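## Task

Rotate the three dice until the values on their upper faces total 4, and have every one of them lying completely on the mat, each resting flat, when the job ends.

## Robot and tools

Robot: two six-joint UR7e-type arms, left_arm and right_arm, each ending in a two-finger parallel gripper (pads open to 50 mm). Bases in the scene frame: left_arm at (-0.011, +0.399, +0.013) m, right_arm at (-0.056, -0.474, +0.013) m. A camera block on each wrist juts up to 12 cm toward the gripper's -y side and turns with it. The fingers point along the gripper's +z and close along its x; end_effector_position is the point between the pads, fingertips 17.5 mm further out.

Frame: the scene frame has its origin on the table top midway between the arms, +z up, +x out over the table, +y toward left_arm. Positions in results are metres, quaternions wxyz, velocities m/s and rad/s, all in this frame. Reported poses may be off by a few cm.

execute_actions(actions, cameras): actions is a list of actions; each action is a list of 1 to 15 rows, one row per 1/30 s step; a short action repeats its last row up to 15 steps. Every row is one list of 18 numbers in [-1, 1] covering both arms: left dx, dy, dz, rx, ry, rz, gripper position, force_limit, speed, then the same nine for the right arm. The six pose numbers are an offset, along scene axes, from that arm's Hand target as it stood when the action began (not from the previous row); 1.0 = 0.6 m or 180 degrees, and rx, ry, rz form one rotation vector turning about the Hand target position. Sending an offset again moves the arm further. All-zero pose numbers ask nothing new but re-request the Hand target. Gripper numbers are absolute: position +1 fully open, about -0.65 pads touching, -1 to grip; force_limit -1/0/+1 is about 20/102/185 N per pad; speed -1/0/+1 is 20/85/150 mm/s. Always resend the gripper numbers you want held, since 0 is itself a command. Images come back only with an empty actions list or when cameras names them ("all", or cam_head_left, cam_head_right, cam_left_wrist, cam_right_wrist).

move(target, speed, blend, stop_force, zero, blocking, cameras): target is one 18-number row, or a list of up to 15 such rows, same layout and scale as above; each row's pose numbers are offsets from the Hand targets at the move's start, not from the previous row. Paths are straight lines, run together and stop after 10 s at most. speed is path top speed in m/s (0.002 to 3.6, default 0.25; turns at twice that in rad/s), one value or one per target. blend is a corner radius in m per target (0 = stop at each). stop_force (3 to 120 N, both arms) ends an arm's path when its wrist sensor feels that much push against the motion; the arm then backs to just before contact. Don't rely on it with a turning gripper or to feel a light loose object. zero (with stop_force, default true) re-zeros the sensor first. blocking=false returns after 0.5 s while the move continues (not allowed with stop_force). The result adds a move: line with the ending (done, off_target, moving, held, fault) and limits such as paced or held.

wait(seconds, cameras): lets time pass (0 to 3600 s) with no new commands; a running move continues. stop(cameras): brakes a running move. zoom_image(camera, region): enlarges [x0, y0, x1, y1] pixels (at most 504 by 504) of a camera's latest image. zero_wrist_force(arm): tares that wrist sensor. read_manual(section): licence text only. finished_scene(scene): ends the current scene, giving its number; call nothing after it in that reply.

Results: per arm, end_effector_position, quaternion, velocities (omitted when joints are still), Hand target (the last commanded pose after clipping, base for next offsets), joint positions and torques, wrist force and torque in the gripper's own axes plus the peak since last shown, motor temperatures, and gripper data. object_status: 0 moving, 1 blocked while opening, 2 blocked while closing (a grip), 3 reached the position or pads met (usually nothing held). Opening in mm is about (250 - position_measured) x 0.202.

Behaviour: commanded orientation is clipped to within 32 degrees of the current one per step. A gripper often stops short of its Hand target; send the shortfall as a further offset. Motion lags commands by 0.09 to 0.22 s and can overshoot when fast. Keep wrists away from an arm's own base axis, or the arm may swing. A clearance check blocks arm parts coming too near the other arm, but not fingers.

Avoid: knocking dice off the table or leaving them off it; dropping dice from height or releasing them while moving; fast or hard contact with table, mat or the other arm; pressing the arms together or gripping the other arm's fingers. The arms are stiff: a target slightly past firm contact may trigger a fault. Any part of an arm feeling roughly 150 N, or a joint exceeding its torque limit (wrist joints 26.6 N m) or straying from its planned path, halts that arm for 10 s. Long stretched holds heat motors; at 85 °C the arm is braked for 30 to 60 s. Approach slowly, use stop_force for touches, grip with position -1 and confirm object_status 2, and check with cameras that every die lies flat on the mat with the right faces up before finishing.

Each tool is called after "Call:" by a JSON object that holds its "fn" and its "kwargs", one argument or row to a line.

## Session

Call:
{"fn": "execute_actions", "kwargs": {
  "actions": []
}}

Call:
{"fn": "zoom_image", "kwargs": {
  "camera": "cam_head_left",
  "region": [300, 180, 640, 371]
}}

Call:
{"fn": "zoom_image", "kwargs": {
  "camera": "cam_head_right",
  "region": [300, 180, 640, 371]
}}

Scene clock: 0.00 s.
left_arm: end_effector_position=(+0.3337, +0.1553, +0.1887) position_measured=4 object_status=3 end_effector_quat_wxyz=(+0.152, +0.984, -0.048, +0.077) | right_arm: end_effector_position=(+0.5875, -0.8340, +0.1579) position_measured=3 object_status=3 end_effector_quat_wxyz=(+0.224, -0.624, +0.743, +0.092)
Joint positions: left_arm=[-0.853 -1.85 2.337 -2.389 -1.661 0.774] | right_arm=[2.591 -2.246 -1.207 -1.267 2.061 2.818]
Joint velocities: within noise
Joint torques (N m): no reading
Motor temperatures (°C): left_arm=[38 37 36 42 50 46] | right_arm=[38 34 41 41 45 46]
Wrist force (N): no reading
Wrist torque (N m): no reading
Wrist force, peak (N): no reading
Hand target: left_arm +0.3337, +0.1553, +0.1887; +0.152, +0.984, -0.048, +0.077 | right_arm +0.5875, -0.8340, +0.1579; +0.224, -0.624, +0.743, +0.092
Tool commands: left_gripper/position=+0.992157 left_gripper/force_limit=+1.0 left_gripper/speed=+1.0 right_gripper/position=+1.0 right_gripper/force_limit=+1.0 right_gripper/speed=+1.0
camera_calibration:
cam_left_wrist: T_world_to_cam=[[0.98002, -0.07672, 0.18352, -0.33438], [-0.17217, -0.78921, 0.5895, 0.08605], [0.0996, -0.60931, -0.78665, 0.36813]] pos_world=[0.30584, 0.26656, 0.30022]
cam_right_wrist: T_world_to_cam=[[-0.13134, -0.88561, -0.44547, -0.58015], [-0.98363, 0.06048, 0.16977, 0.62005], [-0.12341, 0.46047, -0.87905, 0.75226]] pos_world=[0.62654, -0.89768, 0.29757]

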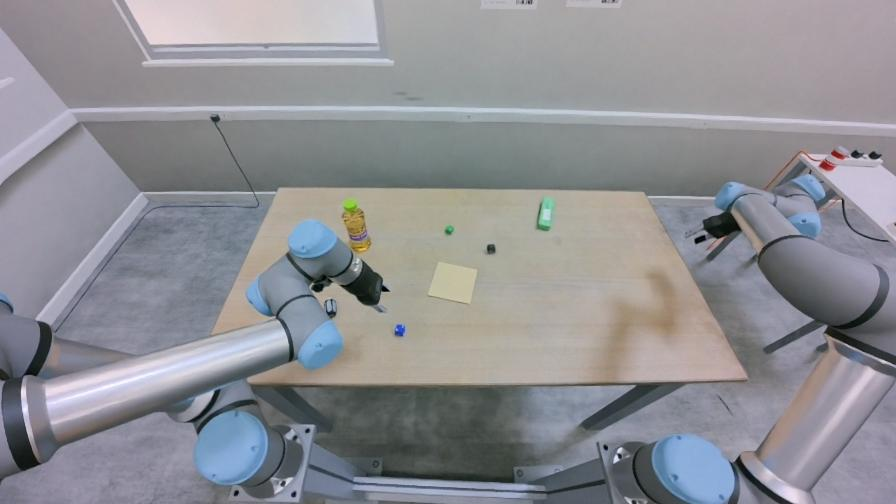

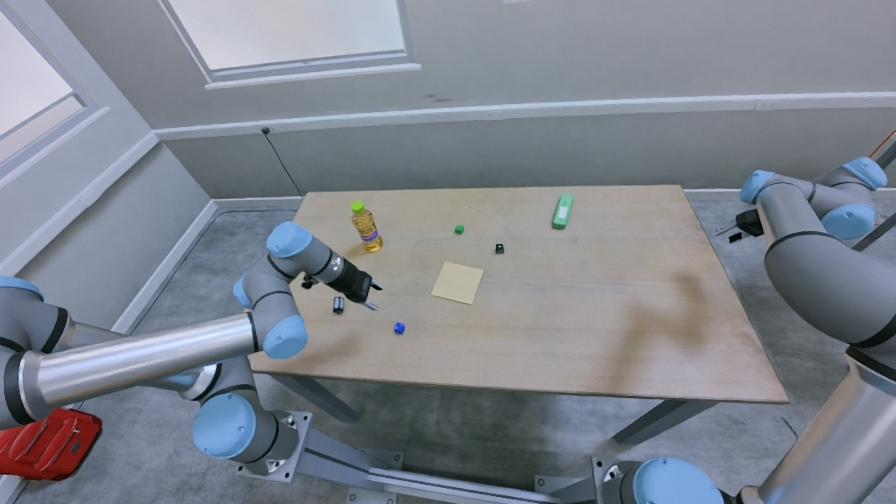

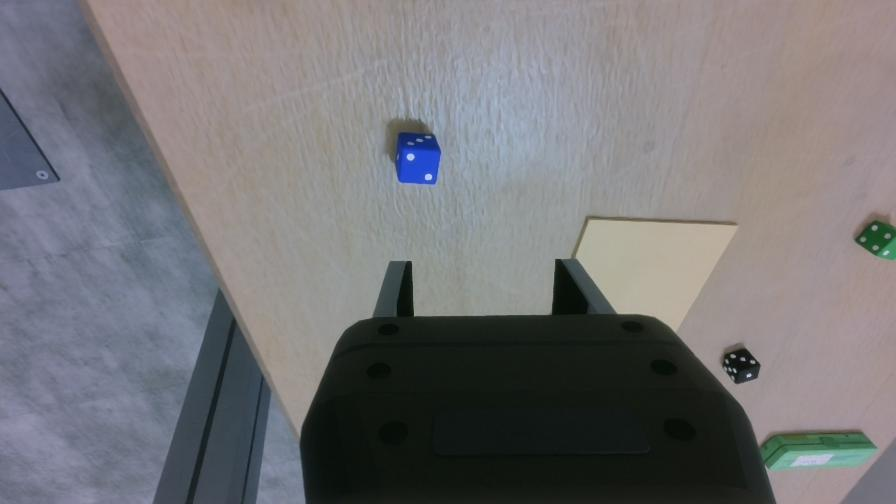

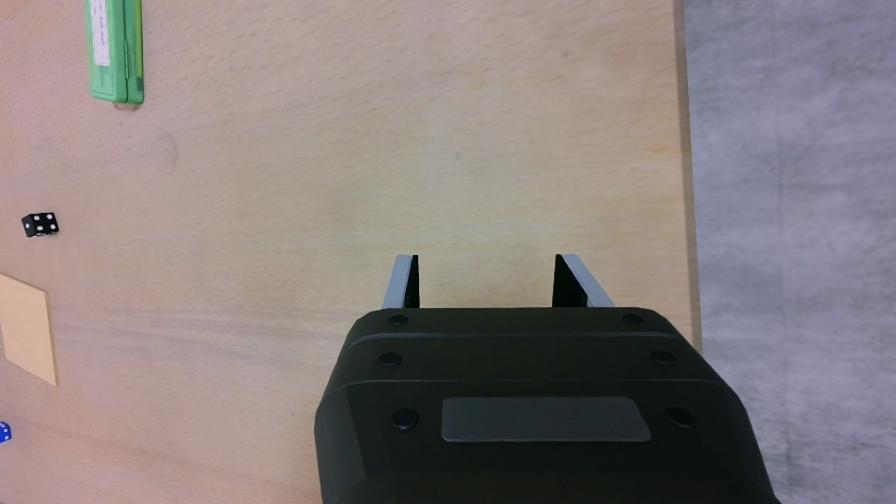

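Scaled by 1.482 from the camera's image (finer frame: 1280x720).

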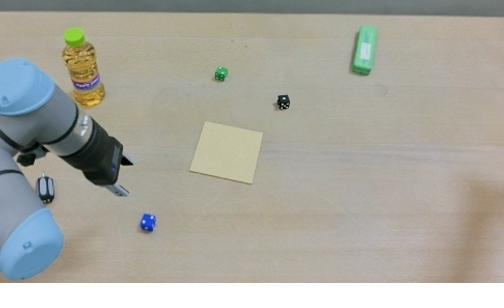

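Scaled by 1.482 from the camera's image (finer frame: 1280x720).

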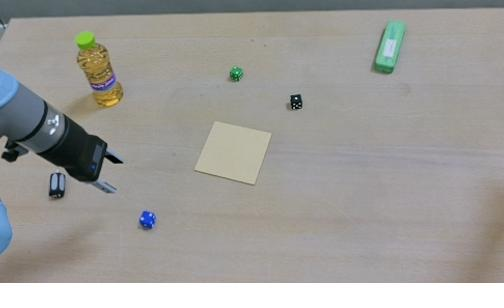

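Call:
{"fn": "zoom_image", "kwargs": {
  "camera": "cam_left_wrist",
  "region": [700, 200, 896, 400]
}}

Call:
{"fn": "zoom_image", "kwargs": {
  "camera": "cam_left_wrist",
  "region": [370, 110, 470, 200]
}}

Call:
{"fn": "zoom_image", "kwargs": {
  "camera": "cam_right_wrist",
  "region": [10, 195, 80, 255]
}}

Call:
{"fn": "zoom_image", "kwargs": {
  "camera": "cam_head_left",
  "region": [380, 215, 510, 345]
}}

Scaled by 2.520 from the camera's image (finer frame: 1280x720).

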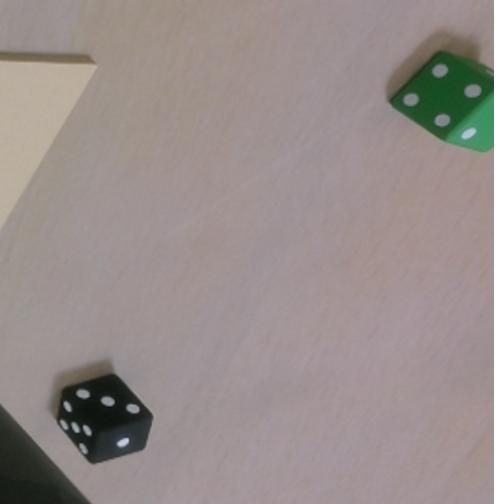

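Scaled by 5.040 from the camera's image (finer frame: 1280x720).

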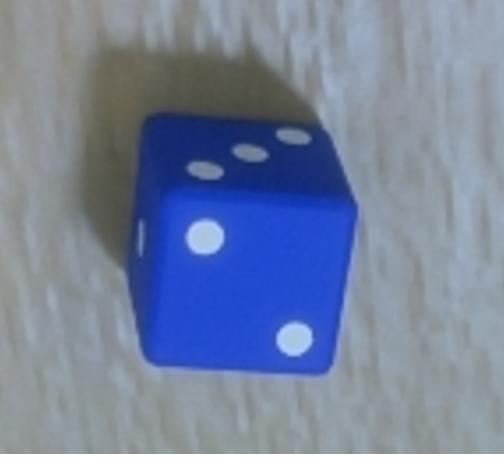

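Scaled by 7.200 from the camera's image (finer frame: 1280x720).

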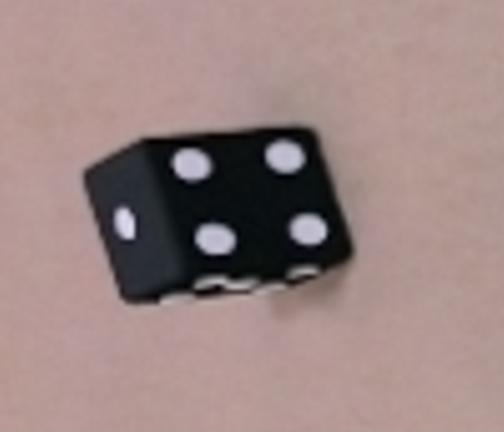

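Scaled by 3.877 from the camera's image (finer frame: 1280x720).

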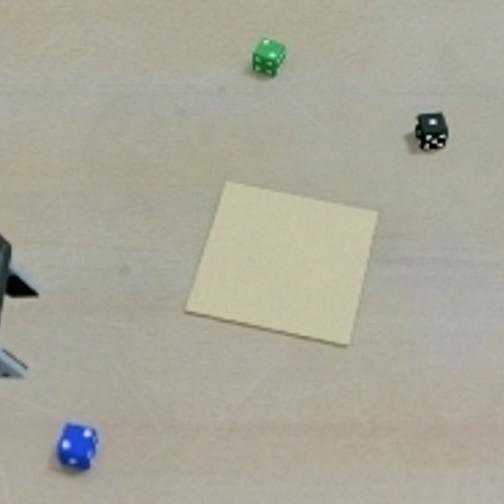

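Call:
{"fn": "zoom_image", "kwargs": {
  "camera": "cam_head_left",
  "region": [436, 218, 462, 244]
}}

Call:
{"fn": "zoom_image", "kwargs": {
  "camera": "cam_head_right",
  "region": [446, 218, 472, 244]
}}

Call:
{"fn": "zoom_image", "kwargs": {
  "camera": "cam_left_wrist",
  "region": [846, 200, 896, 270]
}}

Call:
{"fn": "zoom_image", "kwargs": {
  "camera": "cam_head_right",
  "region": [380, 220, 512, 345]
}}

Scaled by 19.385 from the camera's image (finer frame: 1280x720).

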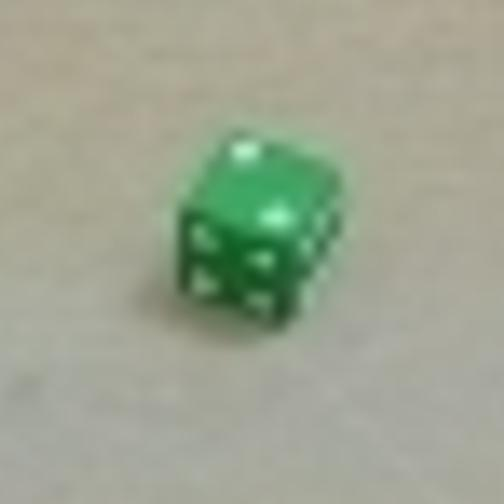

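Scaled by 19.385 from the camera's image (finer frame: 1280x720).

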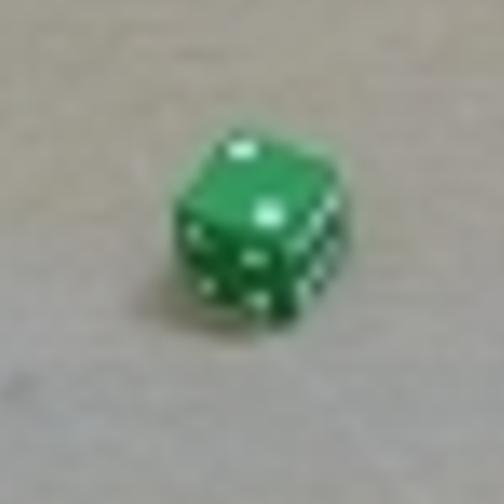

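Scaled by 7.200 from the camera's image (finer frame: 1280x720).

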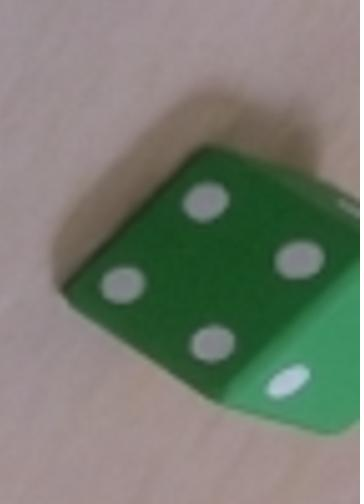

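Scaled by 3.818 from the camera's image (finer frame: 1280x720).

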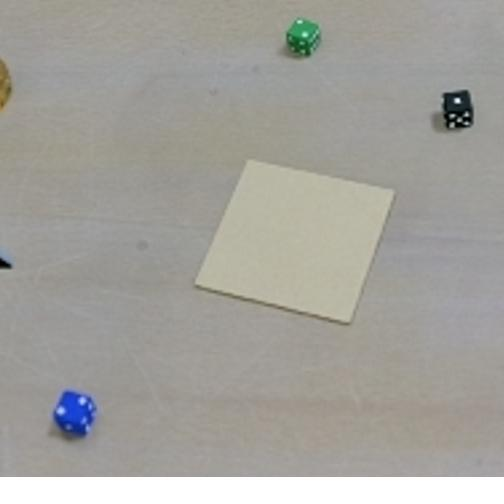

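Call:
{"fn": "move", "kwargs": {
  "target": [0.6772,-0.3038,-0.1478,0.107,0.0244,-0.1233,0.4,-0.8,0,0.0875,0.9567,-0.0633,-0.1439,0.0601,0.0542,0.4,-0.8,0],
  "speed": 0.7,
  "cameras": ["cam_left_wrist","cam_right_wrist"]
}}

Call:
{"fn": "zoom_image", "kwargs": {
  "camera": "cam_left_wrist",
  "region": [360, 160, 620, 320]
}}

Call:
{"fn": "zoom_image", "kwargs": {
  "camera": "cam_right_wrist",
  "region": [220, 160, 480, 320]
}}

Scene clock: 54.40 s.
left_arm: end_effector_position=(+0.7400, -0.0270, +0.1000) position_measured=92 object_status=3 end_effector_quat_wxyz=(+0.000, +0.970, -0.242, +0.000) | right_arm: end_effector_position=(+0.6399, -0.2600, +0.1200) position_measured=92 object_status=3 end_effector_quat_wxyz=(+0.000, +0.707, -0.707, +0.000)
Joint positions: left_arm=[-0.644 -0.547 0.642 -1.667 -1.571 1.389] | right_arm=[3.568 -2.198 -1.309 -1.205 1.571 3.623]
Joint torques (N m): left_arm=[4.15 -55.57 -32.4 -1.79 1.86 0.78] | right_arm=[6.35 47.47 38.66 1.18 0.97 2.06]
Wrist force (N): left_arm=[-0.1 0.6 -0.9] | right_arm=[2.4 0.7 -0.4]
Wrist torque (N m): left_arm=[0.10 0.08 0.16] | right_arm=[0.05 -0.38 0.09]
Wrist force, peak (N): left_arm=[-4.0 -1.0 -1.8] | right_arm=[5.5 -0.4 -2.6]
Hand target: left_arm +0.7400, -0.0269, +0.1000; +0.000, +0.970, -0.242, +0.000 | right_arm +0.6400, -0.2600, +0.1199; +0.000, +0.707, -0.707, +0.000
Off the commanded pose: left_arm 0.000 m, 0 deg | right_arm 0.000 m, 0 deg.
move: done
cam_left_wrist: T_world_to_cam=[[0.87775, -0.47887, 0.01537, -0.64863], [-0.45547, -0.82405, 0.33687, 0.29835], [-0.14865, -0.30269, -0.94142, 0.35431]] pos_world=[0.75789, 0.04249, 0.24302]
cam_right_wrist: T_world_to_cam=[[-0.00975, -0.99994, 0.00414, -0.2434], [-0.94067, 0.01058, 0.33917, 0.58261], [-0.33919, -0.00058, -0.94072, 0.48666]] pos_world=[0.71074, -0.24926, 0.26121]

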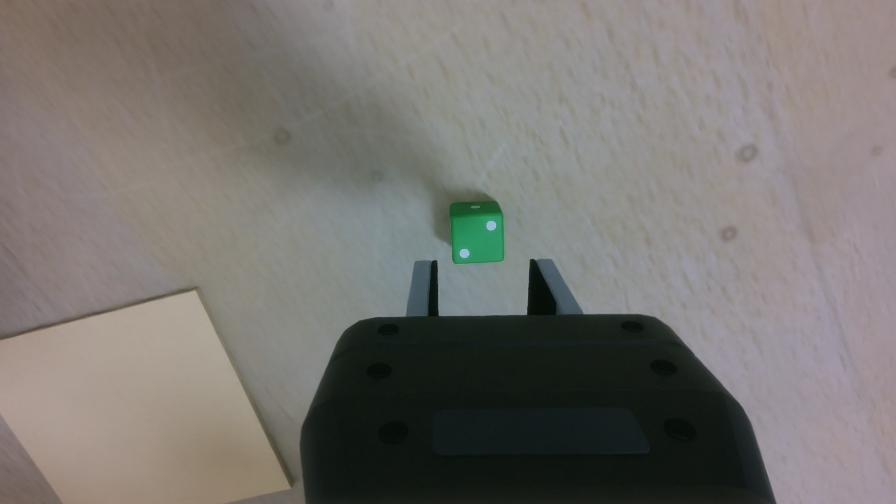

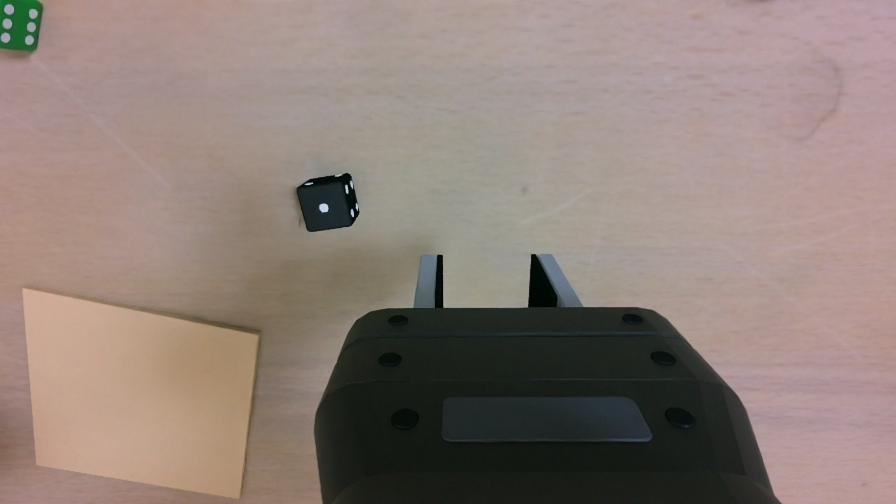

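Scaled by 1.938 from the camera's image (finer frame: 1280x720).

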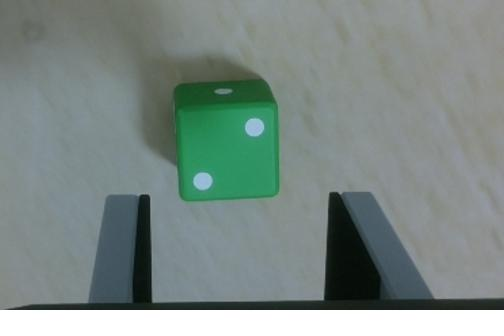

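Scaled by 1.938 from the camera's image (finer frame: 1280x720).

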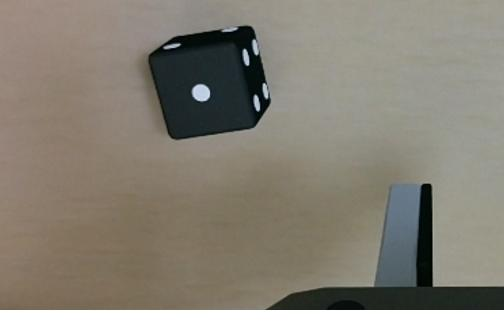

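Call:
{"fn": "move", "kwargs": {
  "target": [
    [0.0102,0.0112,-0.0417,-0.2228,0.1135,0.0106,1,-0.8,0,0.0153,0.131,-0.0667,0,0,0.05,1,-0.8,0],
    [0.0102,0.0112,-0.1083,-0.2228,0.1135,0.0106,1,-0.8,0,0.0153,0.131,-0.14,0,0,0.05,1,-0.8,0],
    [0.0102,0.0112,-0.129,-0.2228,0.1135,0.0106,1,-0.8,0,0.0153,0.131,-0.1607,0,0,0.05,1,-0.8,0],
    [0.0102,0.0112,-0.129,-0.2228,0.1135,0.0106,-1,-0.8,-0.2,0.0153,0.131,-0.1607,0,0,0.05,-1,-0.8,-0.2],
    [0.0102,0.0112,0.0167,-0.2228,0.1135,0.0106,-1,-0.8,-0.2,0.0153,0.131,-0.0333,0,0,0.05,-1,-0.8,-0.2]
  ],
  "speed": [0.5,0.3,0.06,0.2,0.4],
  "blend": [0.01,0.004,0,0,0],
  "cameras": ["cam_left_wrist","cam_right_wrist"]
}}

Scene clock: 79.20 s.
left_arm: end_effector_position=(+0.7461, -0.0203, +0.1099) position_measured=129 object_status=2 end_effector_quat_wxyz=(+0.373, +0.900, -0.208, -0.086) | right_arm: end_effector_position=(+0.6492, -0.1814, +0.0999) position_measured=129 object_status=2 end_effector_quat_wxyz=(+0.000, +0.760, -0.649, +0.000)
Joint positions: left_arm=[-0.421 -0.465 0.65 -1.752 -2.357 1.578] | right_arm=[3.655 -2.299 -1.19 -1.223 1.571 3.553]
Joint torques (N m): left_arm=[5.83 -68.56 -20.96 -3.46 -1.73 -0.51] | right_arm=[6.04 60.3 19.14 2.32 2.34 0.64]
Wrist force (N): left_arm=[0.2 0.2 -0.1] | right_arm=[2.4 1.0 -0.1]
Wrist torque (N m): left_arm=[0.06 -0.12 -0.12] | right_arm=[0.09 -0.37 0.07]
Wrist force, peak (N): left_arm=[0.0 4.1 -2.8] | right_arm=[2.6 1.0 -3.8]
Hand target: left_arm +0.7461, -0.0202, +0.1100; +0.373, +0.900, -0.208, -0.086 | right_arm +0.6491, -0.1814, +0.1000; +0.000, +0.760, -0.649, +0.000
Off the commanded pose: left_arm 0.000 m, 0 deg | right_arm 0.000 m, 0 deg.
move: done
cam_left_wrist: T_world_to_cam=[[0.89999, -0.43552, 0.01842, -0.667], [-0.2012, -0.37754, 0.90387, 0.06027], [-0.3867, -0.81718, -0.42741, 0.47721]] pos_world=[0.79696, 0.12223, 0.16177]
cam_right_wrist: T_world_to_cam=[[0.14676, -0.98916, 0.00411, -0.2642], [-0.93076, -0.13668, 0.33913, 0.56417], [-0.33489, -0.05359, -0.94073, 0.45863]] pos_world=[0.71747, -0.15965, 0.24121]

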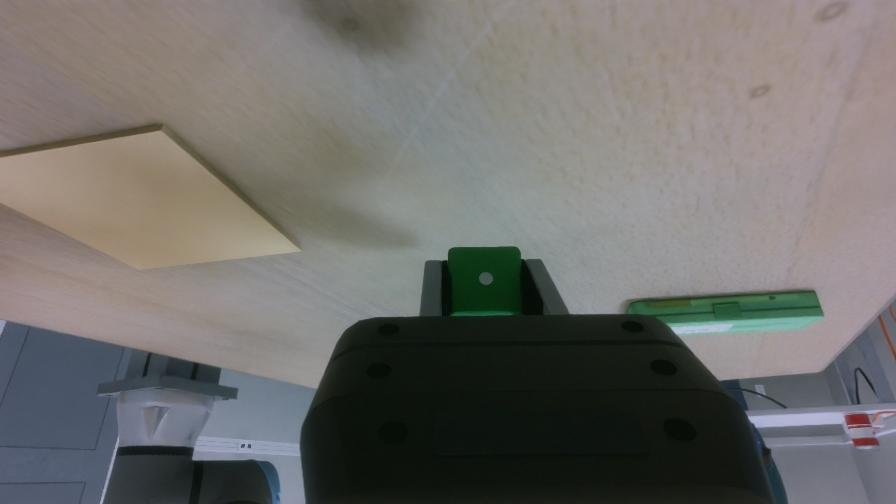

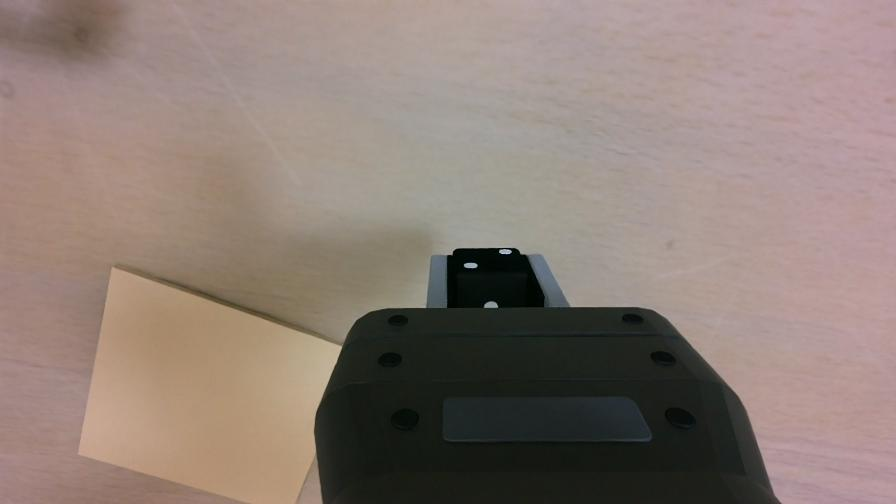

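Call:
{"fn": "move", "kwargs": {
  "target": [
    [0,0,0,0,0,0,-1,-0.8,-0.2,-0.1952,0.1673,-0.0167,0,0,0,-1,-0.8,-0.2],
    [0,0,0,0,0,0,-1,-0.8,-0.2,-0.1952,0.1673,-0.0983,0,0,0,-1,-0.8,-0.2],
    [0,0,0,0,0,0,-1,-0.8,-0.2,-0.1952,0.1673,-0.1183,0,0,0,-1,-0.8,-0.2],
    [0,0,0,0,0,0,-1,-0.8,-0.2,-0.1952,0.1673,-0.1183,0,0,0,0.44,-0.8,-0.5],
    [0,0,0,0,0,0,-1,-0.8,-0.2,-0.1952,0.1673,0.03,0,0,0,0.44,-0.8,-0.5],
    [0,0,0,0,0,0,-1,-0.8,-0.2,-0.4985,-0.731,0.333,0,0,0,0.44,-0.8,-0.5]
  ],
  "speed": [0.6,0.3,0.06,0.2,0.4,0.7],
  "blend": [0.02,0.004,0,0,0.03,0]
}}

Call:
{"fn": "move", "kwargs": {
  "target": [
    [-0.4528,-0.0338,-0.0167,0.4494,-0.2192,0,-1,-0.8,-0.2,0,0,0,0,0,0,0.44,-0.8,-0.5],
    [-0.4528,-0.0338,-0.1133,0.4494,-0.2192,0,-1,-0.8,-0.2,0,0,0,0,0,0,0.44,-0.8,-0.5],
    [-0.4528,-0.0338,-0.1375,0.4494,-0.2192,0,-1,-0.8,-0.2,0,0,0,0,0,0,0.44,-0.8,-0.5],
    [-0.4528,-0.0338,-0.1375,0.4494,-0.2192,0,0.44,-0.8,-0.5,0,0,0,0,0,0,0.44,-0.8,-0.5],
    [-0.4893,-0.1087,-0.0167,0.4494,-0.2192,0,0.44,-0.8,-0.5,0,0,0,0,0,0,0.44,-0.8,-0.5]
  ],
  "speed": [0.7,0.3,0.06,0.2,0.3],
  "blend": [0.02,0.004,0,0,0],
  "cameras": ["cam_head_left","cam_left_wrist"]
}}

Call:
{"fn": "zoom_image", "kwargs": {
  "camera": "cam_head_left",
  "region": [380, 240, 510, 345]
}}

Scene clock: 110.20 s.
left_arm: end_effector_position=(+0.7461, -0.0202, +0.1100) position_measured=129 object_status=2 end_effector_quat_wxyz=(+0.373, +0.900, -0.208, -0.086) | right_arm: end_effector_position=(+0.3501, -0.6199, +0.2997) position_measured=86 object_status=3 end_effector_quat_wxyz=(+0.000, +0.760, -0.649, +0.000) end_effector_velocity=(+0.000, -0.001, +0.000) end_effector_angular_velocity=(+0.000, +0.000, +0.002)
Joint positions: left_arm=[-0.421 -0.465 0.65 -1.752 -2.356 1.578] | right_arm=[3.055 -1.381 -1.847 -1.485 1.572 2.953]
Joint velocities: left_arm=[within noise] | right_arm=[-0.003 0 0 0 0 -0.005]
Joint torques (N m): left_arm=[5.98 -69.08 -29.91 -1.17 0.82 -0.91] | right_arm=[-4.83 29.48 23.21 4.08 -2.91 -1.76]
Wrist force (N): left_arm=[0.3 0.1 0.2] | right_arm=[2.4 1.1 0.0]
Wrist torque (N m): left_arm=[0.04 -0.13 -0.11] | right_arm=[0.11 -0.34 0.00]
Wrist force, peak (N): left_arm=[0.3 0.4 0.3] | right_arm=[7.1 4.8 -2.1]
Hand target: left_arm +0.7461, -0.0202, +0.1100; +0.373, +0.900, -0.208, -0.086 | right_arm +0.3500, -0.6200, +0.2998; +0.000, +0.760, -0.649, +0.000
Off the commanded pose: left_arm 0.000 m, 0 deg | right_arm 0.000 m, 0 deg.
move: done

Scene clock: 113.60 s.
left_arm: end_effector_position=(+0.4525, -0.0854, +0.0998) position_measured=86 object_status=3 end_effector_quat_wxyz=(-0.373, +0.900, -0.208, +0.086) | right_arm: end_effector_position=(+0.3500, -0.6200, +0.2998) position_measured=86 object_status=3 end_effector_quat_wxyz=(+0.000, +0.760, -0.649, +0.000)
Joint positions: left_arm=[-1.188 -0.805 1.176 -1.338 -1.033 0.639] | right_arm=[3.054 -1.381 -1.847 -1.485 1.571 2.952]
Joint torques (N m): left_arm=[9.18 -58.79 -27.58 -0.03 3.67 1.35] | right_arm=[-5.92 29.53 39.73 0.99 -2.82 -1.97]
Wrist force (N): left_arm=[-0.2 0.6 -1.6] | right_arm=[2.4 1.2 -0.1]
Wrist torque (N m): left_arm=[0.20 0.23 0.20] | right_arm=[0.12 -0.35 0.00]
Wrist force, peak (N): left_arm=[-0.2 -0.5 -5.7] | right_arm=[2.5 1.1 -0.2]
Hand target: left_arm +0.4525, -0.0854, +0.1000; -0.373, +0.900, -0.208, +0.086 | right_arm +0.3500, -0.6200, +0.2998; +0.000, +0.760, -0.649, +0.000
Off the commanded pose: left_arm 0.000 m, 0 deg | right_arm 0.000 m, 0 deg.
move: done
cam_left_wrist: T_world_to_cam=[[0.89055, -0.45487, 0.00317, -0.42676], [-0.40997, -0.80564, -0.42764, 0.17657], [0.19707, 0.37954, -0.90395, 0.19179]] pos_world=[0.41465, -0.12466, 0.25023]

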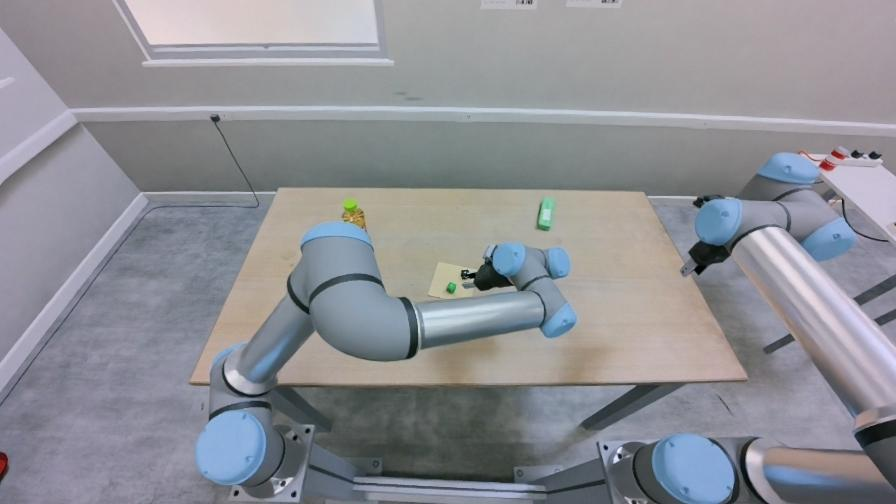

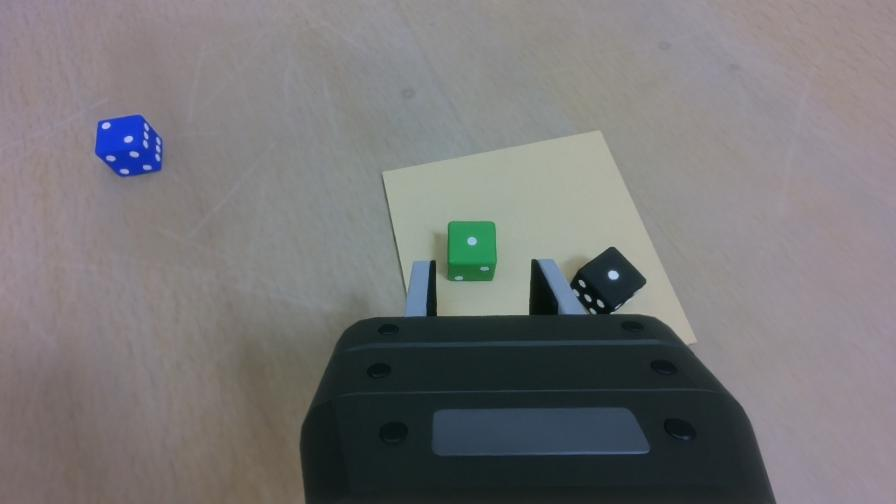

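Scaled by 3.877 from the camera's image (finer frame: 1280x720).

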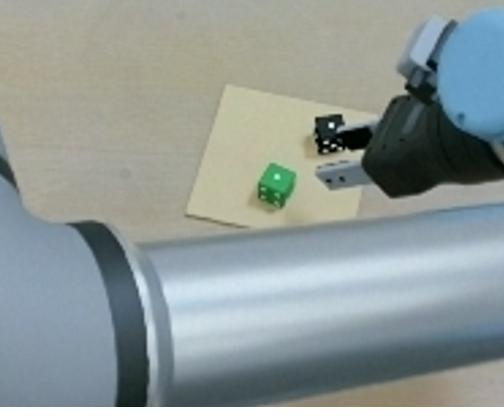

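Call:
{"fn": "move", "kwargs": {
  "target": [
    [-0.033,-0.05,0.167,0,0,0,1,-0.8,0,0,0,0,0,0,0,0.44,-0.8,-0.5],
    [-0.205,0.3523,0,-0.2385,0.0775,0.0842,1,-0.8,0,0,0,0,0,0,0,0.44,-0.8,-0.5],
    [-0.205,0.3523,-0.1083,-0.2385,0.0775,0.0842,1,-0.8,0,0,0,0,0,0,0,0.44,-0.8,-0.5],
    [-0.205,0.3523,-0.13,-0.2385,0.0775,0.0842,1,-0.8,0,0,0,0,0,0,0,0.44,-0.8,-0.5],
    [-0.205,0.3523,-0.13,-0.2385,0.0775,0.0842,-1,-0.8,-0.2,0,0,0,0,0,0,0.44,-0.8,-0.5],
    [-0.205,0.3523,0.0333,-0.2385,0.0775,0.0842,-1,-0.8,-0.2,0,0,0,0,0,0,0.44,-0.8,-0.5]
  ],
  "speed": [0.5,0.7,0.3,0.06,0.2,0.4],
  "blend": [0.03,0.01,0.004,0,0,0],
  "cameras": ["cam_left_wrist"]
}}

Call:
{"fn": "move", "kwargs": {
  "target": [
    [0.3617,-0.23,-0.0167,0,0,0,-1,-0.8,-0.2,0,0,0,0,0,0,0.44,-0.8,-0.5],
    [0.3617,-0.23,-0.13,0,0,0,-1,-0.8,-0.2,0,0,0,0,0,0,0.44,-0.8,-0.5],
    [0.3617,-0.23,-0.1545,0,0,0,-1,-0.8,-0.2,0,0,0,0,0,0,0.44,-0.8,-0.5],
    [0.3617,-0.23,-0.1545,0,0,0,0.44,-0.8,-0.5,0,0,0,0,0,0,0.44,-0.8,-0.5],
    [0.3617,-0.23,0.0167,0,0,0,0.44,-0.8,-0.5,0,0,0,0,0,0,0.44,-0.8,-0.5],
    [0,0.123,0.2167,0,0,0,0.44,-0.8,-0.5,0,0,0,0,0,0,0.44,-0.8,-0.5]
  ],
  "speed": [0.6,0.3,0.06,0.2,0.4,0.7],
  "blend": [0.02,0.004,0,0,0.03,0],
  "cameras": ["cam_head_left","cam_head_right","cam_left_wrist"]
}}

Call:
{"fn": "zoom_image", "kwargs": {
  "camera": "cam_head_left",
  "region": [410, 245, 500, 320]
}}

Call:
{"fn": "zoom_image", "kwargs": {
  "camera": "cam_head_right",
  "region": [410, 245, 500, 320]
}}

Scene clock: 134.27 s.
left_arm: end_effector_position=(+0.3295, +0.1259, +0.1199) position_measured=129 object_status=2 end_effector_quat_wxyz=(+0.000, +0.996, -0.087, +0.000) | right_arm: end_effector_position=(+0.3500, -0.6200, +0.2998) position_measured=86 object_status=3 end_effector_quat_wxyz=(+0.000, +0.760, -0.649, +0.000)
Joint positions: left_arm=[-0.96 -1.589 2.188 -2.171 -1.57 0.759] | right_arm=[3.054 -1.381 -1.847 -1.485 1.571 2.952]
Joint torques (N m): left_arm=[-9.03 -28.72 -26.32 -0.89 -1.4 -0.63] | right_arm=[-5.63 29.92 39.79 1.07 -2.75 -1.7]
Wrist force (N): left_arm=[0.3 0.7 -0.9] | right_arm=[2.3 1.3 0.0]
Wrist torque (N m): left_arm=[0.13 0.07 0.11] | right_arm=[0.14 -0.33 0.01]
Wrist force, peak (N): left_arm=[1.5 2.2 -8.1] | right_arm=[2.5 1.3 -0.1]
Hand target: left_arm +0.3295, +0.1259, +0.1200; +0.000, +0.996, -0.087, +0.000 | right_arm +0.3500, -0.6200, +0.2998; +0.000, +0.760, -0.649, +0.000
Off the commanded pose: left_arm 0.000 m, 0 deg | right_arm 0.000 m, 0 deg.
move: done
cam_left_wrist: T_world_to_cam=[[0.98276, -0.18426, 0.01532, -0.28713], [-0.17859, -0.9245, 0.33677, 0.15214], [-0.04789, -0.3337, -0.94146, 0.32902]] pos_world=[0.3251, 0.19754, 0.26292]

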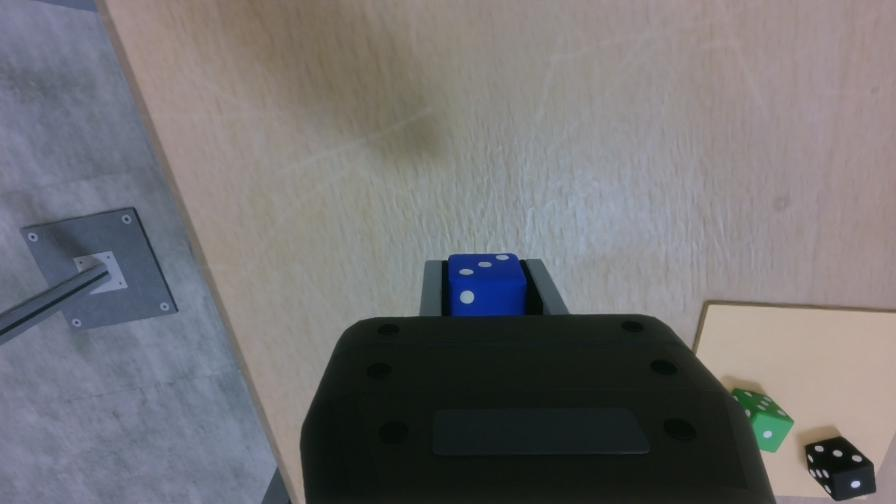

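Scene clock: 137.60 s.
left_arm: end_effector_position=(+0.3296, +0.1996, +0.2500) position_measured=86 object_status=3 end_effector_quat_wxyz=(+0.000, +0.996, -0.088, +0.001) | right_arm: end_effector_position=(+0.3500, -0.6200, +0.2998) position_measured=86 object_status=3 end_effector_quat_wxyz=(+0.000, +0.760, -0.649, +0.000)
Joint positions: left_arm=[-0.848 -1.84 2.035 -1.767 -1.57 0.871] | right_arm=[3.054 -1.381 -1.847 -1.485 1.571 2.952]
Joint torques (N m): left_arm=[9.84 -19.91 -18.17 -1.33 1.35 1.55] | right_arm=[-6.01 29.65 40.4 0.95 -2.71 -1.6]
Wrist force (N): left_arm=[-0.2 0.3 -0.6] | right_arm=[2.2 1.2 -0.2]
Wrist torque (N m): left_arm=[0.06 0.11 0.06] | right_arm=[0.11 -0.31 0.01]
Wrist force, peak (N): left_arm=[3.5 4.6 -3.0] | right_arm=[2.4 1.3 -0.2]
Hand target: left_arm +0.3295, +0.1997, +0.2500; +0.000, +0.996, -0.087, +0.000 | right_arm +0.3500, -0.6200, +0.2998; +0.000, +0.760, -0.649, +0.000
Off the commanded pose: left_arm 0.000 m, 0 deg | right_arm 0.000 m, 0 deg.
move: done
cam_left_wrist: T_world_to_cam=[[0.98272, -0.18446, 0.01562, -0.27559], [-0.17887, -0.92442, 0.33682, 0.17652], [-0.04769, -0.33379, -0.94144, 0.47604]] pos_world=[0.3251, 0.27124, 0.39302]

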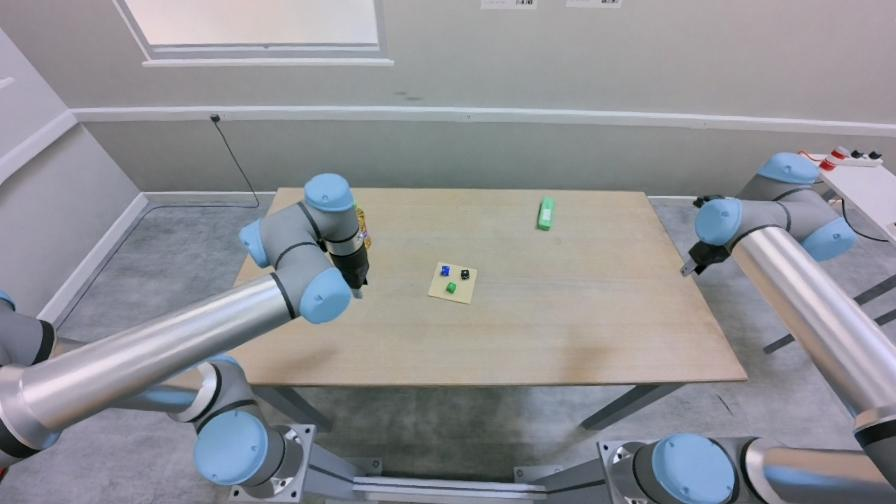

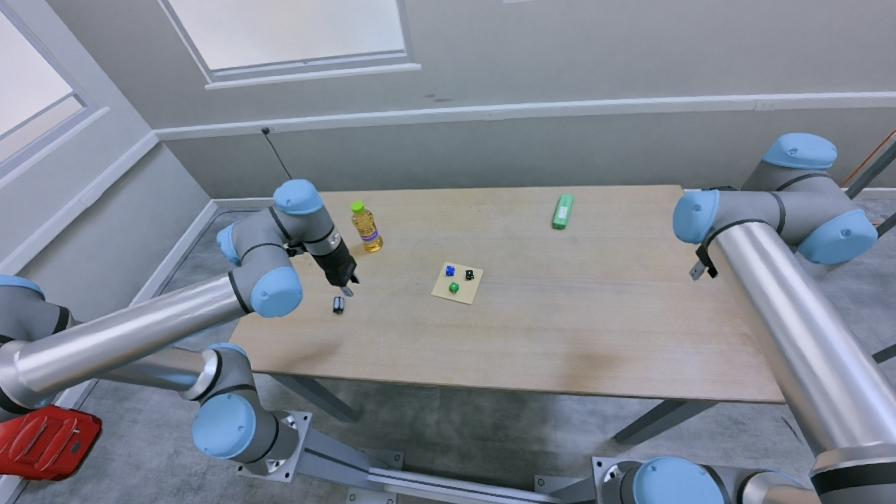

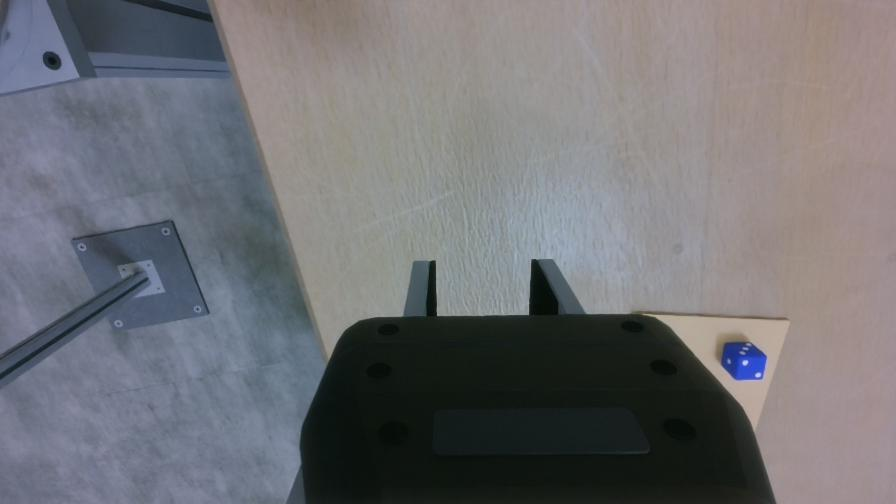

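Scaled by 5.600 from the camera's image (finer frame: 1280x720).

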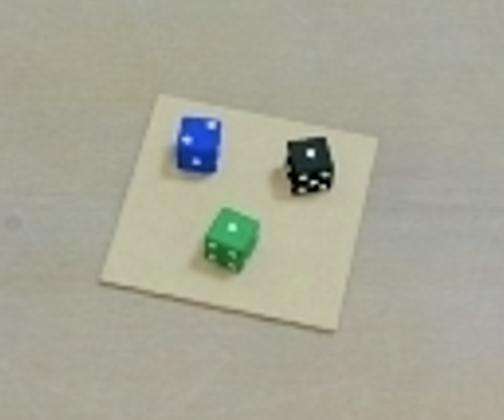

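Scaled by 5.600 from the camera's image (finer frame: 1280x720).

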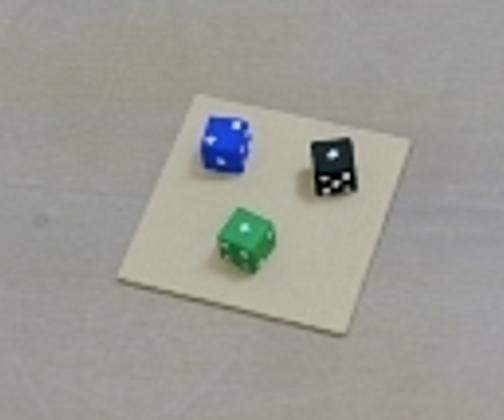

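Call:
{"fn": "finished_scene", "kwargs": {
  "scene": 2
}}

The scene is finished: the task was done.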